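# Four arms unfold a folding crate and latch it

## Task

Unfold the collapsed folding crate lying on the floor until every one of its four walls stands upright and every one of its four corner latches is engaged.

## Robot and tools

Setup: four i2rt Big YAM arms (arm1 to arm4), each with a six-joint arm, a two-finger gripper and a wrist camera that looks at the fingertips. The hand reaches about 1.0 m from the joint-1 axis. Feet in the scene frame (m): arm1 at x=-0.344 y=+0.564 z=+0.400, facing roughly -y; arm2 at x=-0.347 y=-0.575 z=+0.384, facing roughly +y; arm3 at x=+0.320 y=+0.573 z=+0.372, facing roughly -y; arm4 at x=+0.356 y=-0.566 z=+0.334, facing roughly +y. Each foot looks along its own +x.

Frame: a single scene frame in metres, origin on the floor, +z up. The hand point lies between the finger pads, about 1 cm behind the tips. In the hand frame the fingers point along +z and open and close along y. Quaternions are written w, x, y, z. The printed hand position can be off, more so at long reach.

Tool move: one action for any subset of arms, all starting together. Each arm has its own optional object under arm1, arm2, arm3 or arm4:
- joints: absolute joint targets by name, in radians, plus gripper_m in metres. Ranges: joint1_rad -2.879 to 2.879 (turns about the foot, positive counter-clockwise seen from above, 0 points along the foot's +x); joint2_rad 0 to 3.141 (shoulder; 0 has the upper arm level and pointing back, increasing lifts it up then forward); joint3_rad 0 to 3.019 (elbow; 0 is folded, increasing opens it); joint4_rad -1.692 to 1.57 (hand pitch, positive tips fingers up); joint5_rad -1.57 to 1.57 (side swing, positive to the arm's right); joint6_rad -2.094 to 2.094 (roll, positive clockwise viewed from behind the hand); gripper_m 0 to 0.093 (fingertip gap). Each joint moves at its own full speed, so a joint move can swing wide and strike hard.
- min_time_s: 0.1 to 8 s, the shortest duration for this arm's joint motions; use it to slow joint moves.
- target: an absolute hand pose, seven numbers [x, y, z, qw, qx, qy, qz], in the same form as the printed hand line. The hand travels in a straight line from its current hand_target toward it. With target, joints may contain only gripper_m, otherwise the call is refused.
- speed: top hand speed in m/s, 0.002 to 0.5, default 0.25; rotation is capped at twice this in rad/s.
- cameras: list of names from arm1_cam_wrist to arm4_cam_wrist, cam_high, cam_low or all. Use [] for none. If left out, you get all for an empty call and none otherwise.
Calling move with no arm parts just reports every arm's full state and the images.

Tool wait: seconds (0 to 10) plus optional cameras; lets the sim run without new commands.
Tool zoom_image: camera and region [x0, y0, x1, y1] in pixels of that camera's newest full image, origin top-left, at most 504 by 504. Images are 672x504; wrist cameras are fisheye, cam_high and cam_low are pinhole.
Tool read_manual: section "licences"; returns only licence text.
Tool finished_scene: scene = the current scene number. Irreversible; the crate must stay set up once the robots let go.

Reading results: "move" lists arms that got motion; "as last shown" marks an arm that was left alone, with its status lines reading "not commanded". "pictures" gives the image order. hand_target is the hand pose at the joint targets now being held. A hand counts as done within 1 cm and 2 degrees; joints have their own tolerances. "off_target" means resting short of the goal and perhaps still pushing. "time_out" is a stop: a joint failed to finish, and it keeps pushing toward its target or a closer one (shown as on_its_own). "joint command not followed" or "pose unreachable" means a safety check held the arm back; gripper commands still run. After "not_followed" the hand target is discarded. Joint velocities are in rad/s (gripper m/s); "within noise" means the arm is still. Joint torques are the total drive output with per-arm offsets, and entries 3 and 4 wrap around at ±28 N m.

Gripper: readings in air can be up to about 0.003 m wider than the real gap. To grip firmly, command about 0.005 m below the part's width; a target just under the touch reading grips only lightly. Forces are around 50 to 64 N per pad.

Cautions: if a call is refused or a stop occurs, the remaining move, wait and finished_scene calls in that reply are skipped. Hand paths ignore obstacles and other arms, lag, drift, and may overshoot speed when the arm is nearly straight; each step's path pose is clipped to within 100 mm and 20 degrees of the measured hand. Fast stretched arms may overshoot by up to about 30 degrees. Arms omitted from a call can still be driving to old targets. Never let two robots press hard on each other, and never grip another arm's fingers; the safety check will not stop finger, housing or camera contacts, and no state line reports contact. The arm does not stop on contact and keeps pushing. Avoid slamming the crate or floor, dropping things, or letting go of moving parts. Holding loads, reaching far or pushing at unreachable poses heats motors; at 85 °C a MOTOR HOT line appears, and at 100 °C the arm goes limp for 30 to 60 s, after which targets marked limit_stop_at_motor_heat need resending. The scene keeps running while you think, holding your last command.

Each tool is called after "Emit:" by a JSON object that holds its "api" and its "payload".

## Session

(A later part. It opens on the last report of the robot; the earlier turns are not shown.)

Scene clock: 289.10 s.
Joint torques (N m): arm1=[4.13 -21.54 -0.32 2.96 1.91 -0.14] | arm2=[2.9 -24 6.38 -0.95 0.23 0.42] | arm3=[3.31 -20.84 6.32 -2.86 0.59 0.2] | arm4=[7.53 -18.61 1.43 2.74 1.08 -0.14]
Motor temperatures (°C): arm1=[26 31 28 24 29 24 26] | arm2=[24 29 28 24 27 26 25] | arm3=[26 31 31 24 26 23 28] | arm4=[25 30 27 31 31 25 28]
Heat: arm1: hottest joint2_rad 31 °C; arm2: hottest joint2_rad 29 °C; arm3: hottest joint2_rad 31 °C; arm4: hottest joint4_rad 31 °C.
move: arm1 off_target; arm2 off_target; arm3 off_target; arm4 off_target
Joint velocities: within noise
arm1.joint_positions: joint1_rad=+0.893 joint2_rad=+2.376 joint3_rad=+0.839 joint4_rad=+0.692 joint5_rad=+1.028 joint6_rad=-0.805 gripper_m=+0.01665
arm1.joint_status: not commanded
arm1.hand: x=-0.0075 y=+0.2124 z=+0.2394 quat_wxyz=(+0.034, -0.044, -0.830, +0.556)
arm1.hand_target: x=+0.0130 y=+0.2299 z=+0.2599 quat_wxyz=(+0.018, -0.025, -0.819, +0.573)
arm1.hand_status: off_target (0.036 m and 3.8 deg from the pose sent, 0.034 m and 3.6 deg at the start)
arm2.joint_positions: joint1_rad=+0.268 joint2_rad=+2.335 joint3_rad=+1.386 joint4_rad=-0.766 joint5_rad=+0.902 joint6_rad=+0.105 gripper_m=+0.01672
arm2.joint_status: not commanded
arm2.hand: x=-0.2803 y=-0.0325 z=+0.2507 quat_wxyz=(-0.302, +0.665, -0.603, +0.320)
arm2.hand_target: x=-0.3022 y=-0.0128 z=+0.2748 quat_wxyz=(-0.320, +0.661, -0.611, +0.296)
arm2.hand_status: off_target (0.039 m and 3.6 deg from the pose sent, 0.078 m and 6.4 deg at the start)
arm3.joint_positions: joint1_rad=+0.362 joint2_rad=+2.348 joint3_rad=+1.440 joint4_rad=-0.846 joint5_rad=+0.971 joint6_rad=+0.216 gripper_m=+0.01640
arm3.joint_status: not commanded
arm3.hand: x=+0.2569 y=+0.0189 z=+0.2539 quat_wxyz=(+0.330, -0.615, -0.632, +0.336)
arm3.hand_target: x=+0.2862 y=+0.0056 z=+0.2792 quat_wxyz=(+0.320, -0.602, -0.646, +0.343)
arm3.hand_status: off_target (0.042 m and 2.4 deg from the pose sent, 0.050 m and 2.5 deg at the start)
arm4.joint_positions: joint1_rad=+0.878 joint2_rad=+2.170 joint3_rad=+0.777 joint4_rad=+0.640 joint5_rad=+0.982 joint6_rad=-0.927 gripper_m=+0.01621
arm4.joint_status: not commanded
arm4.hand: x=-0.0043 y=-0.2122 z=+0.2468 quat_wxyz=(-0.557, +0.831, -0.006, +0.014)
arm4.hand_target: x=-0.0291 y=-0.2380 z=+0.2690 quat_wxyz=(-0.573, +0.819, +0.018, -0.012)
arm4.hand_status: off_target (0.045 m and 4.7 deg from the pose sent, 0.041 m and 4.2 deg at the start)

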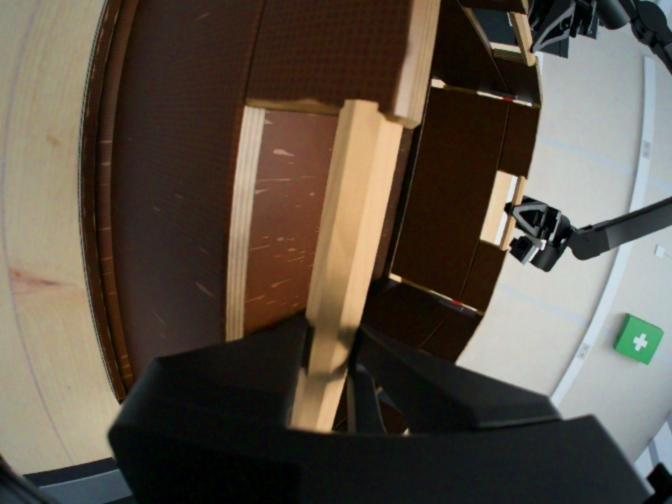

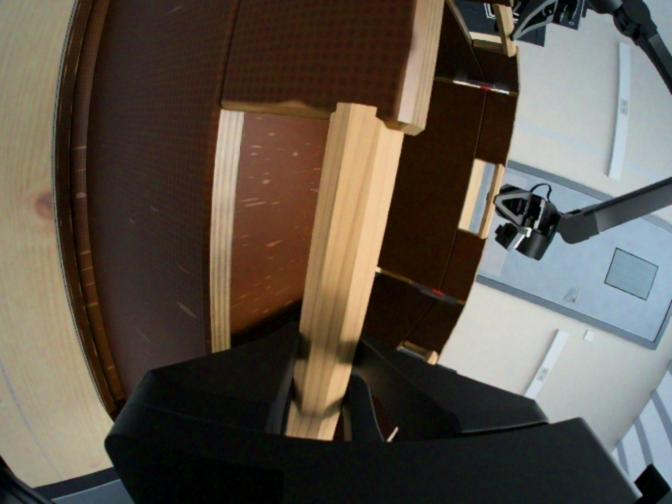

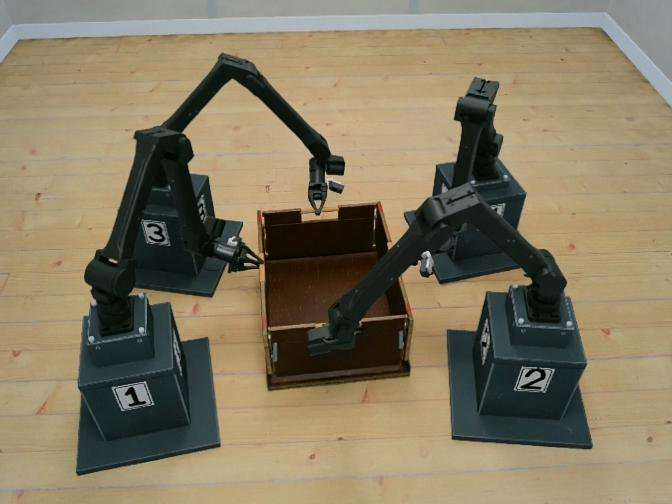

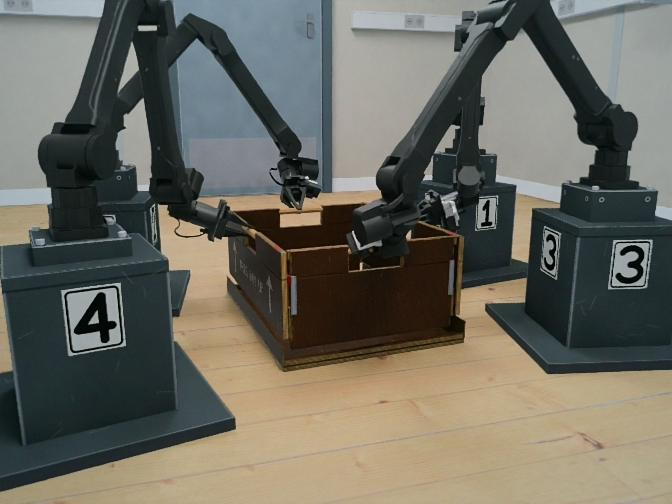

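Emit:
{"api": "move", "payload": {"arm2": {"target": [-0.325, -0.014, 0.276, -0.322, 0.6601, -0.6101, 0.2976], "speed": 0.06}, "arm3": {"target": [0.305, 0.008, 0.280, -0.3207, 0.603, 0.6445, -0.3428], "speed": 0.06}, "cameras": ["arm2_cam_wrist", "arm3_cam_wrist", "cam_high", "cam_low"]}}

Emit:
{"api": "zoom_image", "payload": {"camera": "cam_high", "region": [250, 195, 430, 400]}}

Emit:
{"api": "zoom_image", "payload": {"camera": "cam_low", "region": [220, 190, 480, 380]}}

Scene clock: 302.23 s.
Joint torques (N m): arm1=[4.72 -21.01 -0.28 2.96 1.86 -0.14] | arm2=[5.07 -24.35 6.27 -1.21 0.18 0.54] | arm3=[5.36 -20.78 6.09 -3.07 0.31 0.47] | arm4=[7.59 -18.61 1.51 2.7 1 -0.14]
Motor temperatures (°C): arm1=[26 31 28 24 30 24 26] | arm2=[24 29 28 25 27 26 26] | arm3=[26 31 31 24 26 23 28] | arm4=[25 30 27 31 31 25 29]
Heat: arm1: hottest joint2_rad 31 °C; arm2: hottest joint2_rad 29 °C; arm3: hottest joint2_rad 31 °C; arm4: hottest joint4_rad 31 °C.
move: arm2 off_target; arm3 off_target
Joint velocities: within noise
arm1.joint_positions: joint1_rad=+0.893 joint2_rad=+2.376 joint3_rad=+0.839 joint4_rad=+0.693 joint5_rad=+1.028 joint6_rad=-0.805 gripper_m=+0.01665
arm1.joint_status: not commanded
arm1.hand: x=-0.0073 y=+0.2124 z=+0.2396 quat_wxyz=(+0.033, -0.045, -0.829, +0.556)
arm1.hand_target: x=+0.0133 y=+0.2299 z=+0.2600 quat_wxyz=(+0.018, -0.025, -0.819, +0.573)
arm1.hand_status: not commanded
arm2.joint_positions: joint1_rad=+0.285 joint2_rad=+2.348 joint3_rad=+1.407 joint4_rad=-0.820 joint5_rad=+0.910 joint6_rad=+0.155 gripper_m=+0.01672
arm2.joint_status: not commanded
arm2.hand: x=-0.2883 y=-0.0335 z=+0.2513 quat_wxyz=(-0.303, +0.660, -0.605, +0.328)
arm2.hand_target: x=-0.3239 y=-0.0145 z=+0.2764 quat_wxyz=(-0.324, +0.660, -0.608, +0.298)
arm2.hand_status: off_target (0.048 m and 4.1 deg from the pose sent, 0.055 m and 3.6 deg at the start)
arm3.joint_positions: joint1_rad=+0.364 joint2_rad=+2.357 joint3_rad=+1.458 joint4_rad=-0.886 joint5_rad=+0.973 joint6_rad=+0.247 gripper_m=+0.01640
arm3.joint_status: not commanded
arm3.hand: x=+0.2575 y=+0.0191 z=+0.2544 quat_wxyz=(+0.336, -0.618, -0.628, +0.333)
arm3.hand_target: x=+0.3027 y=+0.0082 z=+0.2791 quat_wxyz=(+0.319, -0.603, -0.645, +0.344)
arm3.hand_status: off_target (0.055 m and 3.3 deg from the pose sent, 0.056 m and 2.4 deg at the start)
arm4.joint_positions: joint1_rad=+0.878 joint2_rad=+2.170 joint3_rad=+0.776 joint4_rad=+0.640 joint5_rad=+0.983 joint6_rad=-0.927 gripper_m=+0.01620
arm4.joint_status: not commanded
arm4.hand: x=-0.0035 y=-0.2125 z=+0.2467 quat_wxyz=(-0.557, +0.830, -0.006, +0.015)
arm4.hand_target: x=-0.0291 y=-0.2384 z=+0.2688 quat_wxyz=(-0.572, +0.820, +0.018, -0.012)
arm4.hand_status: not commanded

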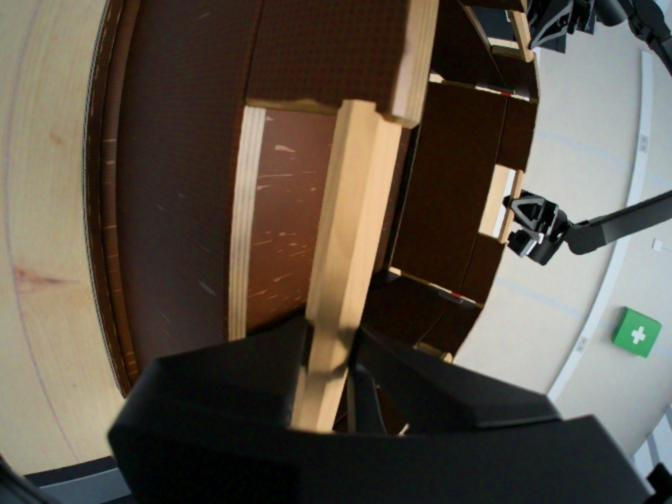

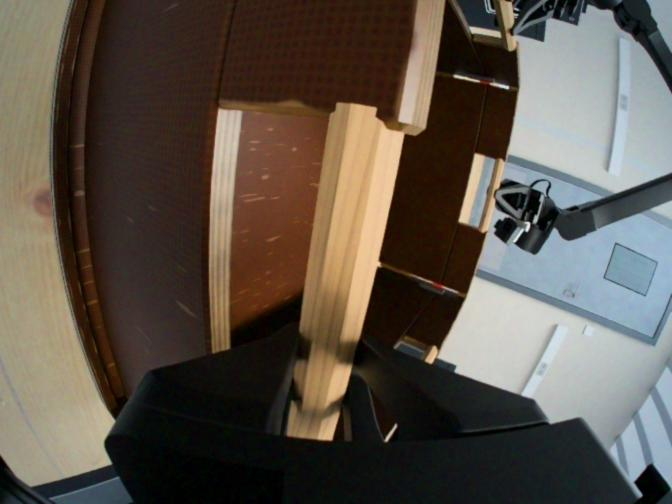

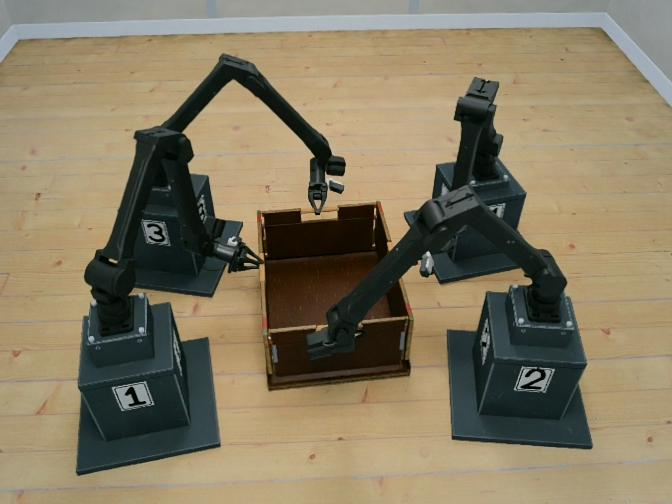

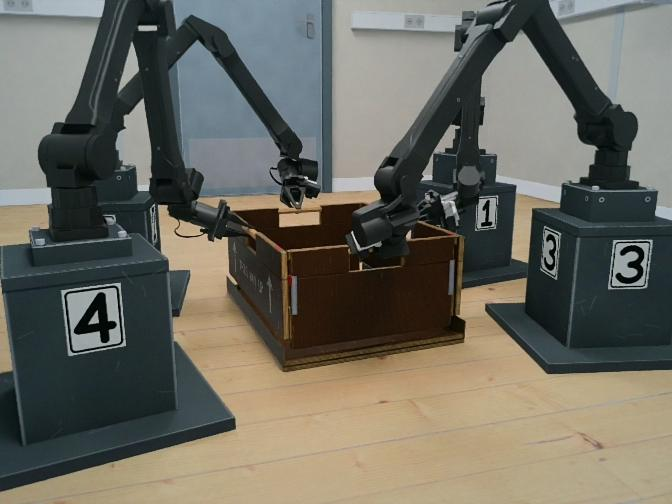

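Scaled by 2.459 from the camera's image (finer frame: 960x720).

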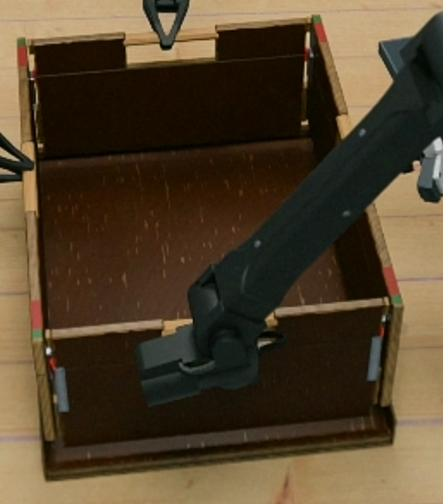

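Scaled by 1.938 from the camera's image (finer frame: 960x720).

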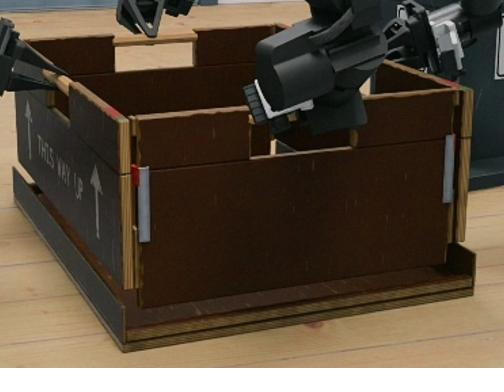

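Emit:
{"api": "zoom_image", "payload": {"camera": "cam_high", "region": [258, 320, 288, 370]}}

Emit:
{"api": "zoom_image", "payload": {"camera": "cam_high", "region": [388, 305, 418, 355]}}

Emit:
{"api": "zoom_image", "payload": {"camera": "cam_low", "region": [278, 245, 308, 305]}}

Emit:
{"api": "zoom_image", "payload": {"camera": "cam_low", "region": [440, 230, 470, 290]}}

Scaled by 10.080 from the camera's image (finer frame: 960x720).

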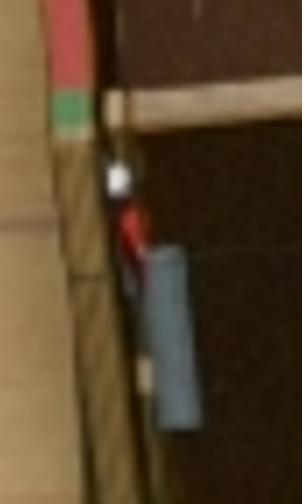

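Scaled by 10.080 from the camera's image (finer frame: 960x720).

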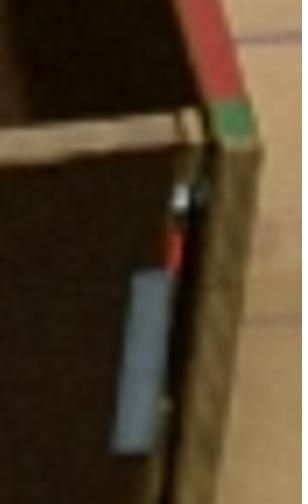

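Scaled by 8.400 from the camera's image (finer frame: 960x720).

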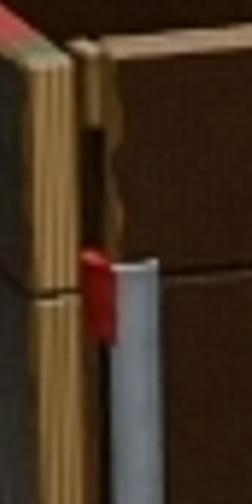

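Scaled by 8.400 from the camera's image (finer frame: 960x720).

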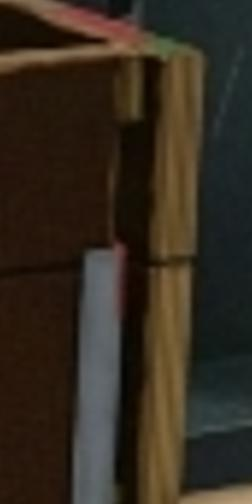

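Emit:
{"api": "move", "payload": {"arm2": {"target": [-0.275, -0.012, 0.276, -0.322, 0.6601, -0.6101, 0.2976], "speed": 0.06}, "arm3": {"target": [0.25, 0.008, 0.280, -0.3207, 0.603, 0.6445, -0.3428], "speed": 0.06}, "cameras": ["arm2_cam_wrist", "arm3_cam_wrist", "cam_high", "cam_low"]}}

Emit:
{"api": "zoom_image", "payload": {"camera": "cam_high", "region": [250, 195, 430, 400]}}

Emit:
{"api": "zoom_image", "payload": {"camera": "cam_low", "region": [220, 190, 480, 380]}}

Scene clock: 308.97 s.
Joint torques (N m): arm1=[4.84 -21.25 -0.35 2.89 1.88 -0.17] | arm2=[-1.2 -24.82 4.97 0.87 0.3 -0.16] | arm3=[-1.55 -21.95 3.63 0.28 0.64 -0.42] | arm4=[7.65 -18.67 1.51 2.73 1 -0.14]
Motor temperatures (°C): arm1=[26 31 28 24 30 24 26] | arm2=[24 29 28 25 27 26 26] | arm3=[26 31 31 24 26 23 29] | arm4=[25 30 27 31 31 25 29]
Heat: arm1: hottest joint2_rad 31 °C; arm2: hottest joint2_rad 29 °C; arm3: hottest joint2_rad 31 °C; arm4: hottest joint4_rad 31 °C.
move: arm2 off_target; arm3 off_target
Joint velocities: within noise
arm1.joint_positions: joint1_rad=+0.893 joint2_rad=+2.376 joint3_rad=+0.842 joint4_rad=+0.693 joint5_rad=+1.028 joint6_rad=-0.805 gripper_m=+0.01665
arm1.joint_status: not commanded
arm1.hand: x=-0.0060 y=+0.2116 z=+0.2399 quat_wxyz=(+0.032, -0.046, -0.829, +0.556)
arm1.hand_target: x=+0.0148 y=+0.2292 z=+0.2606 quat_wxyz=(+0.016, -0.026, -0.819, +0.573)
arm1.hand_status: not commanded
arm2.joint_positions: joint1_rad=+0.277 joint2_rad=+2.332 joint3_rad=+1.378 joint4_rad=-0.752 joint5_rad=+0.905 joint6_rad=+0.092 gripper_m=+0.01672
arm2.joint_status: not commanded
arm2.hand: x=-0.2849 y=-0.0323 z=+0.2508 quat_wxyz=(-0.305, +0.670, -0.597, +0.318)
arm2.hand_target: x=-0.2813 y=-0.0133 z=+0.2753 quat_wxyz=(-0.320, +0.662, -0.610, +0.295)
arm2.hand_status: off_target (0.034 m and 3.6 deg from the pose sent, 0.035 m and 4.1 deg at the start)
arm3.joint_positions: joint1_rad=+0.361 joint2_rad=+2.341 joint3_rad=+1.424 joint4_rad=-0.804 joint5_rad=+0.979 joint6_rad=+0.185 gripper_m=+0.01640
arm3.joint_status: not commanded
arm3.hand: x=+0.2556 y=+0.0171 z=+0.2538 quat_wxyz=(+0.325, -0.611, -0.635, +0.342)
arm3.hand_target: x=+0.2505 y=+0.0083 z=+0.2791 quat_wxyz=(+0.320, -0.606, -0.642, +0.344)
arm3.hand_status: off_target (0.028 m and 1.5 deg from the pose sent, 0.029 m and 3.3 deg at the start)
arm4: as last shown

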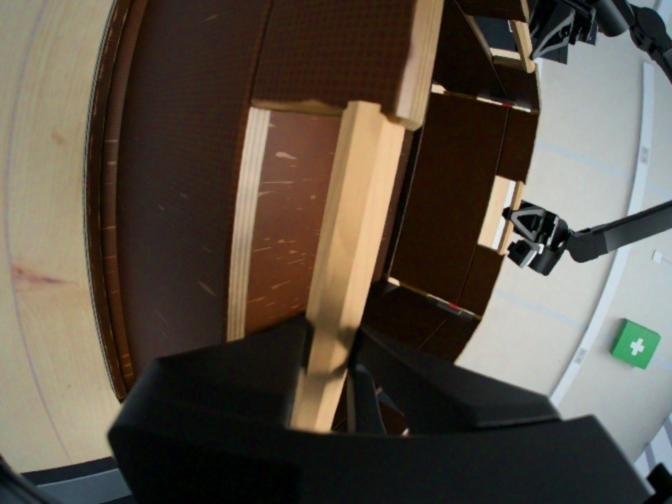

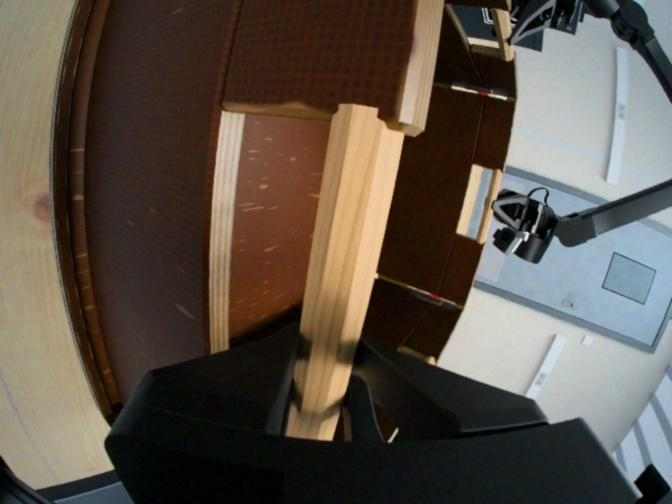

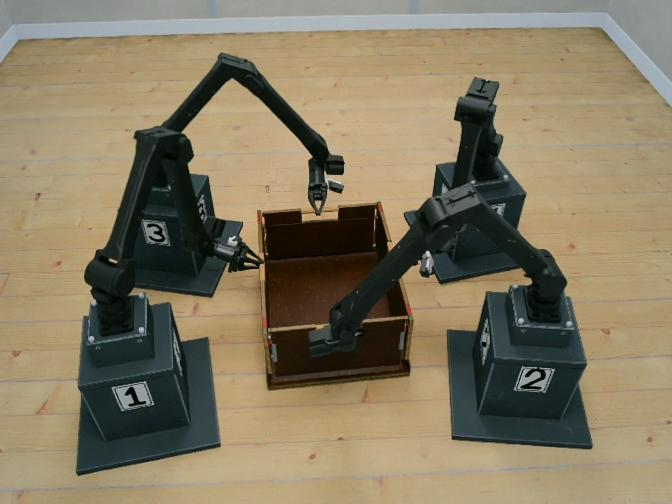

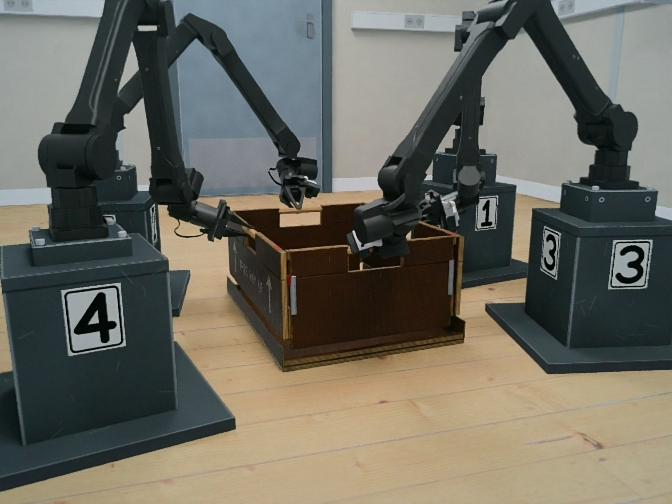

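Scaled by 2.459 from the camera's image (finer frame: 960x720).

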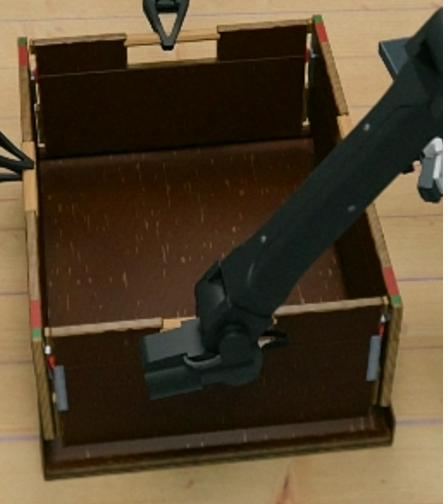

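Scaled by 1.938 from the camera's image (finer frame: 960x720).

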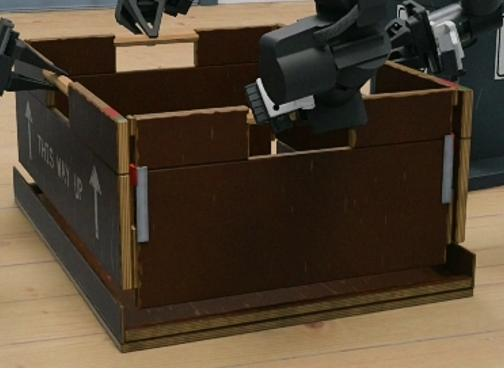

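Emit:
{"api": "move", "payload": {"arm2": {"target": [-0.255, -0.014, 0.276, -0.322, 0.6601, -0.6101, 0.2976], "speed": 0.06}, "arm3": {"target": [0.227, 0.010, 0.280, -0.3207, 0.603, 0.6445, -0.3428], "speed": 0.06}, "cameras": ["cam_high", "cam_low"]}}

Scene clock: 313.07 s.
Joint torques (N m): arm1=[4.89 -21.66 -0.25 2.97 1.88 -0.17] | arm2=[-5.13 -24.29 5.08 1.07 0.68 -0.37] | arm3=[-4.19 -22.3 3.74 0.44 0.97 -0.64] | arm4=[7.59 -18.67 1.51 2.71 1 -0.14]
Motor temperatures (°C): arm1=[26 31 28 24 30 24 26] | arm2=[24 30 27 25 27 26 26] | arm3=[26 31 30 24 26 23 29] | arm4=[25 30 27 31 31 25 29]
Heat: arm1: hottest joint2_rad 31 °C; arm2: hottest joint2_rad 30 °C; arm3: hottest joint2_rad 31 °C; arm4: hottest joint4_rad 31 °C.
move: arm2 off_target; arm3 off_target
Joint velocities: within noise
arm1, arm4: as last shown
arm2.joint_positions: joint1_rad=+0.276 joint2_rad=+2.318 joint3_rad=+1.348 joint4_rad=-0.689 joint5_rad=+0.905 joint6_rad=+0.045 gripper_m=+0.01672
arm2.joint_status: not commanded
arm2.hand: x=-0.2841 y=-0.0326 z=+0.2504 quat_wxyz=(-0.311, +0.678, -0.590, +0.310)
arm2.hand_target: x=-0.2553 y=-0.0155 z=+0.2755 quat_wxyz=(-0.322, +0.660, -0.610, +0.299)
arm2.hand_status: off_target (0.043 m and 3.6 deg from the pose sent, 0.043 m and 3.6 deg at the start)
arm3.joint_positions: joint1_rad=+0.358 joint2_rad=+2.325 joint3_rad=+1.392 joint4_rad=-0.736 joint5_rad=+0.974 joint6_rad=+0.135 gripper_m=+0.01641
arm3.joint_status: not commanded
arm3.hand: x=+0.2543 y=+0.0171 z=+0.2537 quat_wxyz=(+0.315, -0.606, -0.643, +0.346)
arm3.hand_target: x=+0.2323 y=+0.0100 z=+0.2790 quat_wxyz=(+0.322, -0.601, -0.646, +0.344)
arm3.hand_status: off_target (0.039 m and 0.8 deg from the pose sent, 0.039 m and 1.5 deg at the start)

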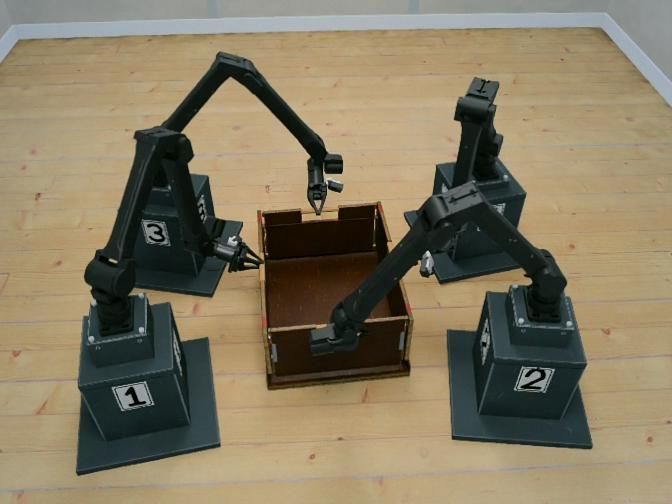

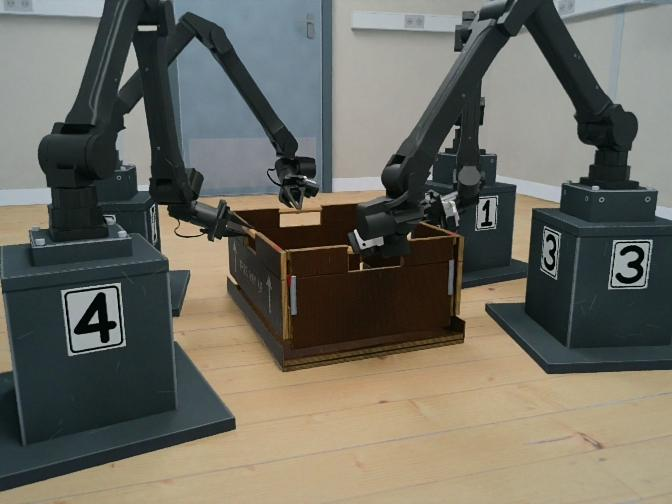

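Emit:
{"api": "move", "payload": {"arm1": {"target": [0.007, 0.215, 0.262, -0.0172, 0.0246, 0.8191, -0.5735], "speed": 0.06}, "arm4": {"target": [-0.018, -0.214, 0.270, -0.5735, 0.819, 0.018, -0.0126], "speed": 0.06}, "arm2": {"target": [-0.290, -0.016, 0.276, -0.322, 0.6601, -0.6101, 0.2976], "speed": 0.06}, "arm3": {"target": [0.261, 0.010, 0.280, -0.3207, 0.603, 0.6445, -0.3428], "speed": 0.06}, "cameras": ["cam_high", "cam_low"]}}

Emit:
{"api": "zoom_image", "payload": {"camera": "cam_high", "region": [250, 195, 430, 400]}}

Scene clock: 320.80 s.
Joint torques (N m): arm1=[2.32 -21.54 0.35 3.25 1.41 -0.34] | arm2=[0.44 -23.53 6.53 -0.76 0.73 0.28] | arm3=[0.32 -21.01 6.01 -2.11 0.87 0.05] | arm4=[3.78 -17.79 2.81 3.19 0.53 -0.41]
Motor temperatures (°C): arm1=[26 31 28 24 31 24 26] | arm2=[24 30 27 25 27 26 26] | arm3=[26 32 30 24 26 24 29] | arm4=[25 30 27 31 31 25 29]
Heat: arm1: hottest joint2_rad 31 °C; arm2: hottest joint2_rad 30 °C; arm3: hottest joint2_rad 32 °C; arm4: hottest joint4_rad 31 °C.
move: arm1 off_target; arm2 off_target; arm3 off_target; arm4 off_target
Joint velocities: within noise
arm1.joint_positions: joint1_rad=+0.889 joint2_rad=+2.378 joint3_rad=+0.824 joint4_rad=+0.739 joint5_rad=+1.012 joint6_rad=-0.837 gripper_m=+0.01665
arm1.joint_status: not commanded
arm1.hand: x=-0.0090 y=+0.2126 z=+0.2403 quat_wxyz=(+0.027, -0.037, -0.830, +0.556)
arm1.hand_target: x=+0.0058 y=+0.2156 z=+0.2609 quat_wxyz=(+0.019, -0.025, -0.820, +0.572)
arm1.hand_status: off_target (0.027 m and 3.0 deg from the pose sent, 0.026 m and 3.7 deg at the start)
arm2.joint_positions: joint1_rad=+0.276 joint2_rad=+2.320 joint3_rad=+1.355 joint4_rad=-0.725 joint5_rad=+0.899 joint6_rad=+0.077 gripper_m=+0.01672
arm2.joint_status: not commanded
arm2.hand: x=-0.2843 y=-0.0357 z=+0.2510 quat_wxyz=(-0.305, +0.673, -0.597, +0.314)
arm2.hand_target: x=-0.2899 y=-0.0153 z=+0.2757 quat_wxyz=(-0.323, +0.661, -0.609, +0.296)
arm2.hand_status: off_target (0.032 m and 3.4 deg from the pose sent, 0.031 m and 3.6 deg at the start)
arm3.joint_positions: joint1_rad=+0.359 joint2_rad=+2.325 joint3_rad=+1.392 joint4_rad=-0.770 joint5_rad=+0.970 joint6_rad=+0.159 gripper_m=+0.01642
arm3.joint_status: not commanded
arm3.hand: x=+0.2548 y=+0.0229 z=+0.2537 quat_wxyz=(+0.321, -0.608, -0.642, +0.339)
arm3.hand_target: x=+0.2614 y=+0.0100 z=+0.2795 quat_wxyz=(+0.320, -0.603, -0.645, +0.344)
arm3.hand_status: off_target (0.030 m and 0.8 deg from the pose sent, 0.028 m and 0.8 deg at the start)
arm4.joint_positions: joint1_rad=+0.863 joint2_rad=+2.170 joint3_rad=+0.756 joint4_rad=+0.701 joint5_rad=+0.947 joint6_rad=-0.972 gripper_m=+0.01620
arm4.joint_status: not commanded
arm4.hand: x=-0.0008 y=-0.2097 z=+0.2472 quat_wxyz=(-0.556, +0.831, +0.004, +0.004)
arm4.hand_target: x=-0.0185 y=-0.2138 z=+0.2694 quat_wxyz=(-0.573, +0.819, +0.017, -0.013)
arm4.hand_status: off_target (0.029 m and 3.5 deg from the pose sent, 0.028 m and 4.8 deg at the start)

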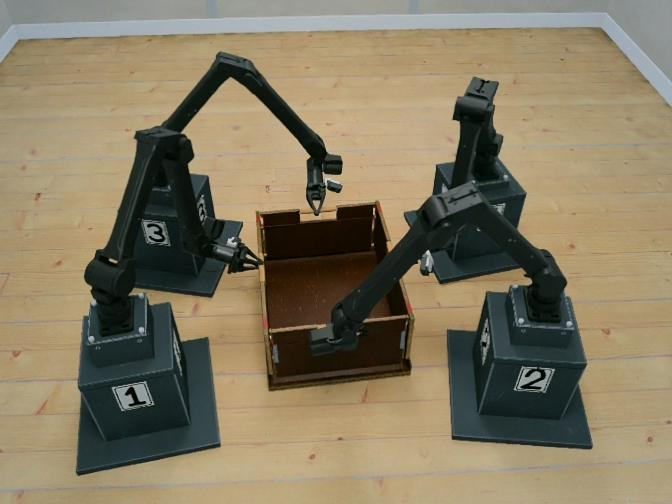

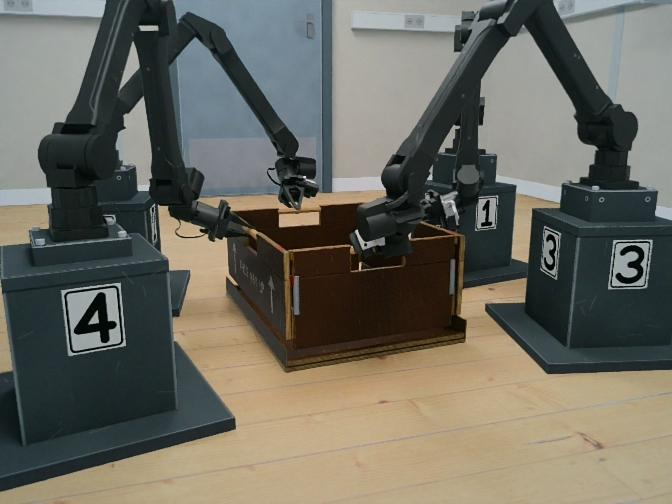

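Scaled by 2.459 from the camera's image (finer frame: 960x720).

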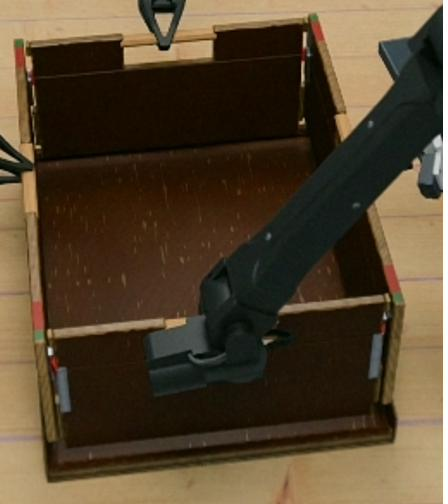

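Emit:
{"api": "zoom_image", "payload": {"camera": "cam_low", "region": [278, 235, 318, 325]}}

Emit:
{"api": "zoom_image", "payload": {"camera": "cam_high", "region": [258, 310, 288, 370]}}

Emit:
{"api": "zoom_image", "payload": {"camera": "cam_high", "region": [388, 300, 418, 350]}}

Emit:
{"api": "zoom_image", "payload": {"camera": "cam_low", "region": [430, 225, 475, 325]}}

Scaled by 5.600 from the camera's image (finer frame: 960x720).

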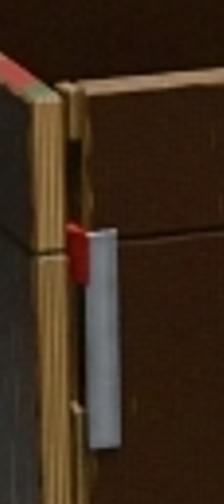

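Scaled by 8.400 from the camera's image (finer frame: 960x720).

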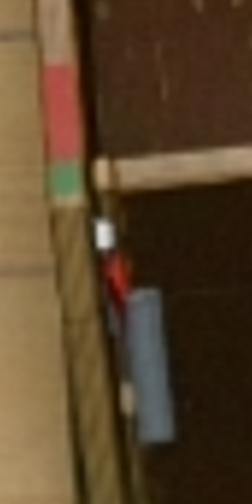

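Scaled by 10.080 from the camera's image (finer frame: 960x720).

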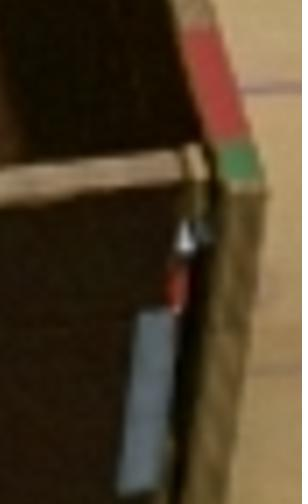

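Scaled by 5.040 from the camera's image (finer frame: 960x720).

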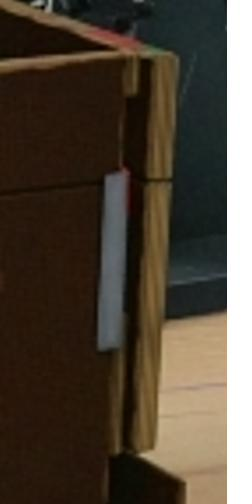

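Emit:
{"api": "move", "payload": {"arm1": {"joints": {"gripper_m": 0.036}}, "arm2": {"joints": {"gripper_m": 0.036}}, "arm3": {"joints": {"gripper_m": 0.036}}, "arm4": {"joints": {"gripper_m": 0.036}}, "cameras": ["arm1_cam_wrist", "arm2_cam_wrist", "arm3_cam_wrist", "arm4_cam_wrist", "cam_low"]}}

Scene clock: 324.80 s.
Joint torques (N m): arm1=[-0.21 -18.2 0.87 2.43 0.66 -0.01] | arm2=[0.38 -23.3 6.24 -0.23 0.73 0.15] | arm3=[-0.03 -20.07 6.08 -0.38 0.87 0.09] | arm4=[2.61 -16.5 3.14 2.43 0.31 -0.04]
Motor temperatures (°C): arm1=[26 31 28 24 30 24 26] | arm2=[24 31 27 25 27 26 26] | arm3=[26 32 30 24 26 23 29] | arm4=[25 30 27 31 31 25 29]
Heat: arm1: hottest joint2_rad 31 °C; arm2: hottest joint2_rad 31 °C; arm3: hottest joint2_rad 32 °C; arm4: hottest joint4_rad 31 °C.
move: arm1 done; arm2 done; arm3 done; arm4 done
Joint velocities: within noise
arm1.joint_positions: joint1_rad=+0.915 joint2_rad=+2.355 joint3_rad=+0.818 joint4_rad=+0.759 joint5_rad=+1.030 joint6_rad=-0.885 gripper_m=+0.03597
arm1.joint_status: all done
arm1.hand: x=+0.0029 y=+0.2183 z=+0.2539 quat_wxyz=(+0.026, -0.020, -0.823, +0.567)
arm1.hand_target: x=+0.0091 y=+0.2195 z=+0.2609 quat_wxyz=(+0.019, -0.017, -0.820, +0.572)
arm1.hand_status: not commanded
arm2.joint_positions: joint1_rad=+0.276 joint2_rad=+2.317 joint3_rad=+1.360 joint4_rad=-0.748 joint5_rad=+0.899 joint6_rad=+0.089 gripper_m=+0.03589
arm2.joint_status: all done
arm2.hand: x=-0.2841 y=-0.0368 z=+0.2540 quat_wxyz=(-0.303, +0.671, -0.598, +0.317)
arm2.hand_target: x=-0.2897 y=-0.0165 z=+0.2764 quat_wxyz=(-0.321, +0.663, -0.607, +0.299)
arm2.hand_status: not commanded
arm3.joint_positions: joint1_rad=+0.358 joint2_rad=+2.311 joint3_rad=+1.392 joint4_rad=-0.816 joint5_rad=+0.970 joint6_rad=+0.150 gripper_m=+0.03591
arm3.joint_status: all done
arm3.hand: x=+0.2533 y=+0.0274 z=+0.2620 quat_wxyz=(+0.334, -0.600, -0.648, +0.329)
arm3.hand_target: x=+0.2605 y=+0.0109 z=+0.2795 quat_wxyz=(+0.323, -0.600, -0.648, +0.341)
arm3.hand_status: not commanded
arm4.joint_positions: joint1_rad=+0.878 joint2_rad=+2.154 joint3_rad=+0.753 joint4_rad=+0.719 joint5_rad=+0.954 joint6_rad=-1.015 gripper_m=+0.03597
arm4.joint_status: all done
arm4.hand: x=-0.0085 y=-0.2131 z=+0.2569 quat_wxyz=(-0.564, +0.826, +0.019, +0.003)
arm4.hand_target: x=-0.0180 y=-0.2141 z=+0.2695 quat_wxyz=(-0.573, +0.819, +0.020, -0.010)
arm4.hand_status: not commanded

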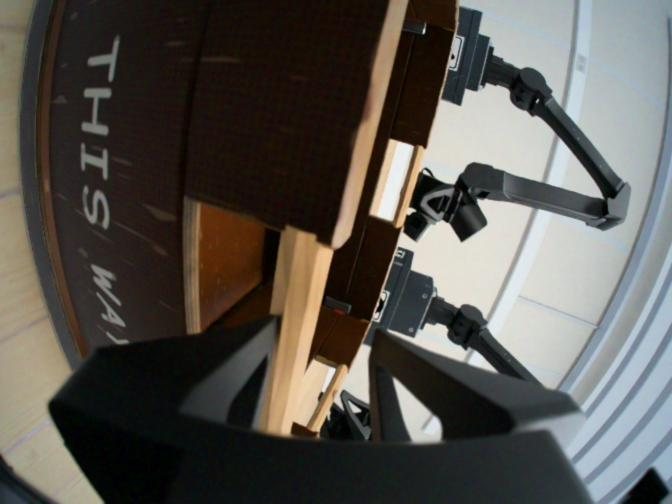

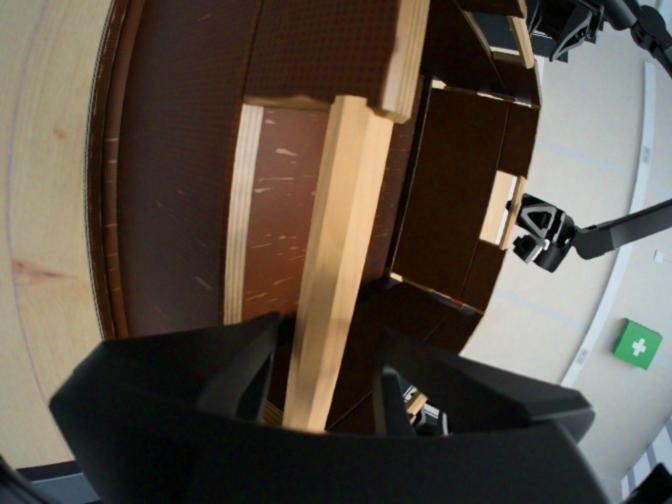

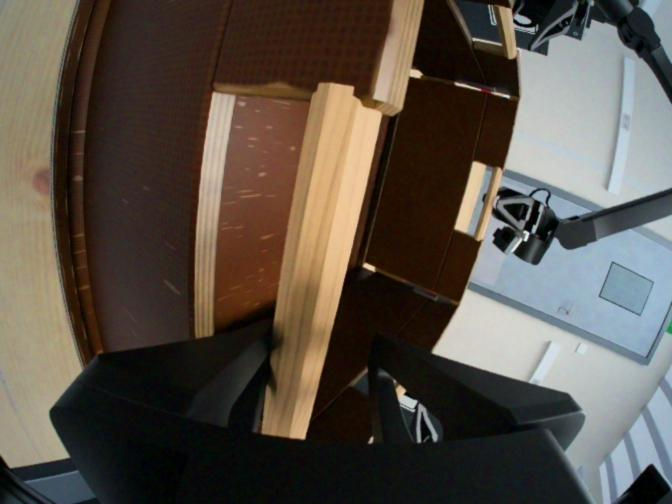

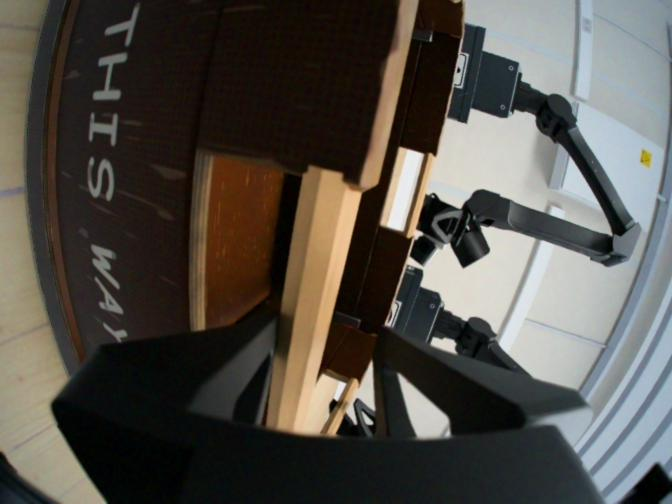

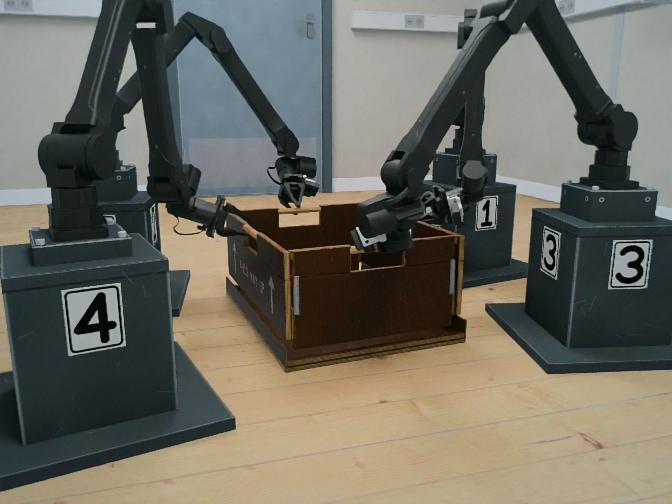

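Emit:
{"api": "move", "payload": {"arm1": {"target": [0.017, 0.33, 0.305, 0.019, -0.017, -0.820, 0.572], "speed": 0.1}, "arm2": {"target": [-0.392, -0.02, 0.356, -0.321, 0.663, -0.607, 0.299], "speed": 0.1}, "arm3": {"target": [0.369, 0.014, 0.352, 0.323, -0.600, -0.648, 0.341], "speed": 0.1}, "arm4": {"target": [-0.016, -0.33, 0.315, -0.573, 0.819, 0.020, -0.010], "speed": 0.1}, "cameras": ["arm1_cam_wrist", "arm2_cam_wrist", "arm3_cam_wrist", "arm4_cam_wrist", "cam_high", "cam_low"]}}

Emit:
{"api": "zoom_image", "payload": {"camera": "cam_high", "region": [250, 195, 430, 400]}}

Emit:
{"api": "zoom_image", "payload": {"camera": "cam_low", "region": [220, 190, 480, 380]}}

Scene clock: 332.07 s.
Joint torques (N m): arm1=[-0.09 -17.14 2.39 0.65 0.91 0.26] | arm2=[0.09 -23.71 7.25 -0.57 0.39 0.13] | arm3=[0.56 -19.25 7.28 -1.03 0.45 0.24] | arm4=[1.55 -13.16 4.26 0.38 0.48 0.38]
Motor temperatures (°C): arm1=[26 31 28 24 30 24 26] | arm2=[24 30 27 25 27 26 25] | arm3=[26 31 30 24 26 23 28] | arm4=[25 30 27 31 30 25 28]
Heat: arm1: hottest joint2_rad 31 °C; arm2: hottest joint2_rad 30 °C; arm3: hottest joint2_rad 31 °C; arm4: hottest joint4_rad 31 °C.
move: arm1 done; arm2 off_target; arm3 off_target; arm4 done
Joint velocities: within noise
arm1.joint_positions: joint1_rad=+1.189 joint2_rad=+2.153 joint3_rad=+0.736 joint4_rad=+0.189 joint5_rad=+1.188 joint6_rad=-0.404 gripper_m=+0.03597
arm1.joint_status: not commanded
arm1.hand: x=+0.0083 y=+0.3283 z=+0.3005 quat_wxyz=(+0.030, -0.009, -0.820, +0.571)
arm1.hand_target: x=+0.0157 y=+0.3287 z=+0.3059 quat_wxyz=(+0.020, -0.017, -0.819, +0.573)
arm1.hand_status: done (0.010 m and 1.6 deg from the pose sent, 0.124 m and 1.1 deg at the start)
arm2.joint_positions: joint1_rad=+0.452 joint2_rad=+2.240 joint3_rad=+1.481 joint4_rad=-1.157 joint5_rad=+0.875 joint6_rad=+0.367 gripper_m=+0.03589
arm2.joint_status: not commanded
arm2.hand: x=-0.3822 y=-0.0352 z=+0.3322 quat_wxyz=(-0.310, +0.667, -0.597, +0.320)
arm2.hand_target: x=-0.3888 y=-0.0189 z=+0.3551 quat_wxyz=(-0.322, +0.660, -0.610, +0.298)
arm2.hand_status: off_target (0.030 m and 3.0 deg from the pose sent, 0.149 m and 3.3 deg at the start)
arm3.joint_positions: joint1_rad=+0.542 joint2_rad=+2.256 joint3_rad=+1.536 joint4_rad=-1.265 joint5_rad=+0.934 joint6_rad=+0.445 gripper_m=+0.03592
arm3.joint_status: not commanded
arm3.hand: x=+0.3572 y=+0.0264 z=+0.3384 quat_wxyz=(+0.340, -0.592, -0.650, +0.334)
arm3.hand_target: x=+0.3652 y=+0.0132 z=+0.3522 quat_wxyz=(+0.323, -0.603, -0.645, +0.341)
arm3.hand_status: off_target (0.022 m and 2.3 deg from the pose sent, 0.147 m and 1.9 deg at the start)
arm4.joint_positions: joint1_rad=+1.163 joint2_rad=+1.918 joint3_rad=+0.659 joint4_rad=+0.275 joint5_rad=+1.149 joint6_rad=-0.654 gripper_m=+0.03598
arm4.joint_status: not commanded
arm4.hand: x=-0.0165 y=-0.3283 z=+0.3134 quat_wxyz=(-0.574, +0.818, +0.028, -0.005)
arm4.hand_target: x=-0.0170 y=-0.3287 z=+0.3154 quat_wxyz=(-0.575, +0.818, +0.021, -0.010)
arm4.hand_status: done (0.002 m and 1.0 deg from the pose sent, 0.131 m and 2.0 deg at the start)

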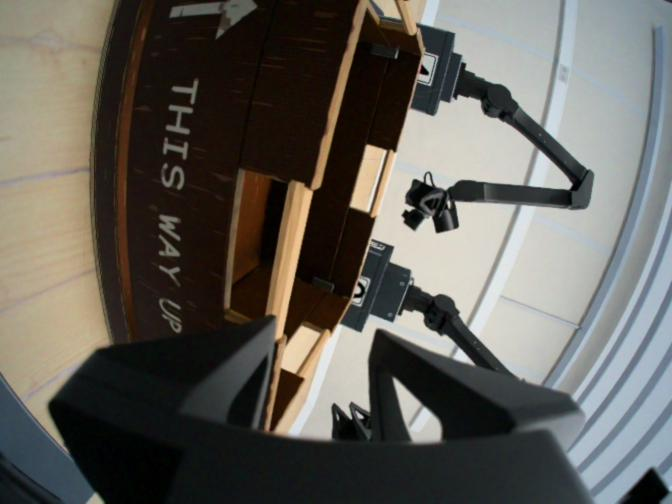

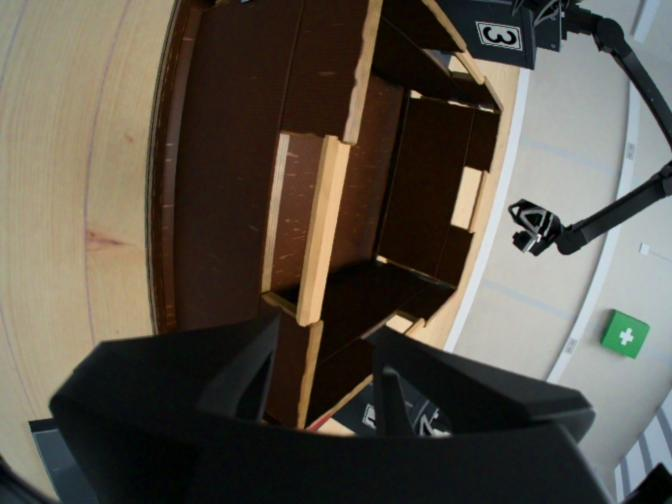

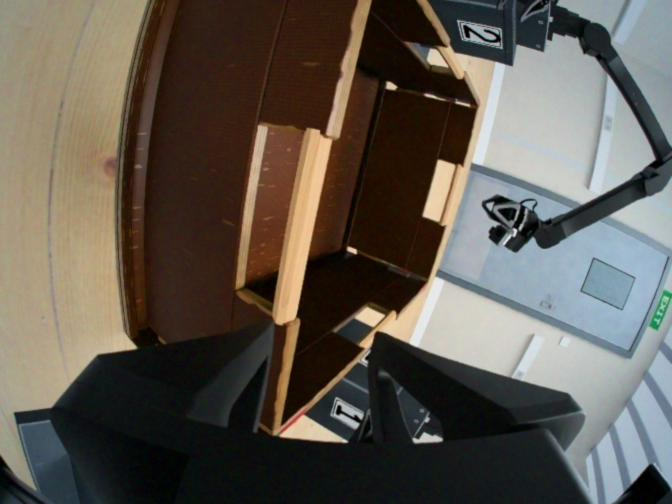

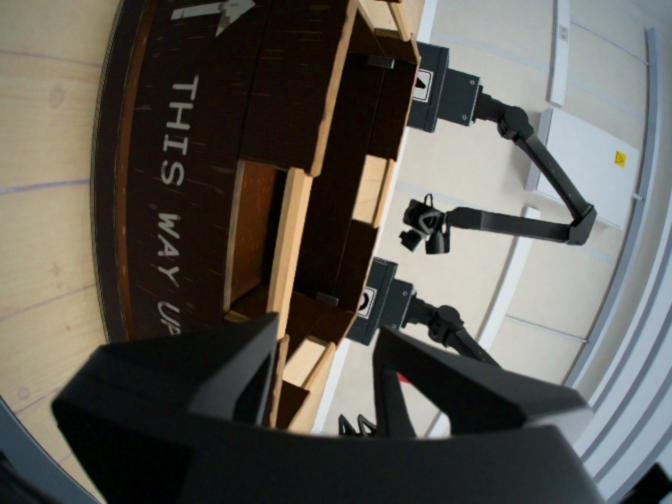

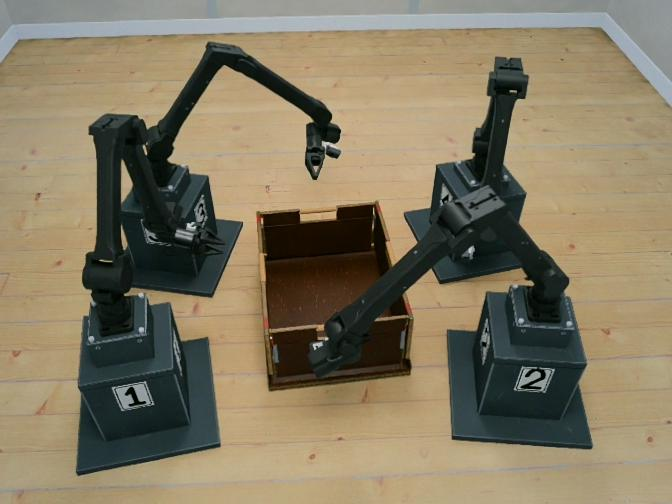

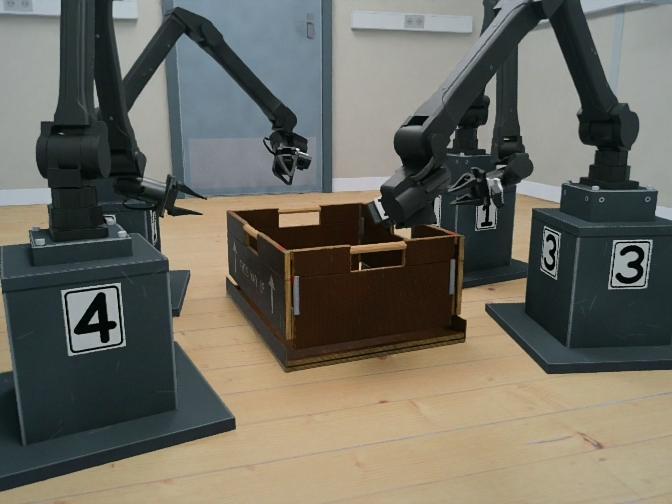

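Scaled by 2.459 from the camera's image (finer frame: 960x720).

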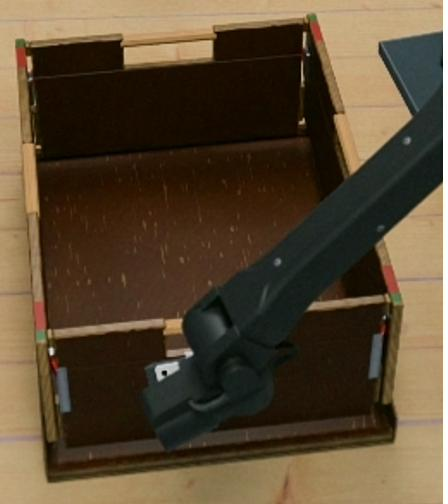

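Scaled by 1.938 from the camera's image (finer frame: 960x720).

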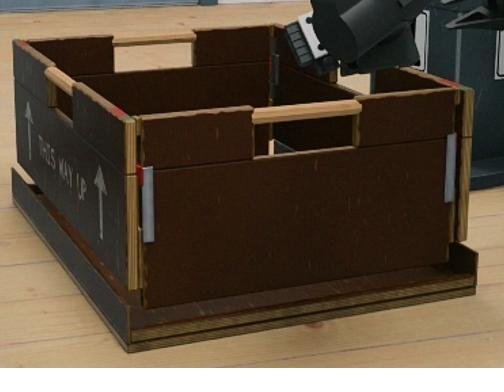

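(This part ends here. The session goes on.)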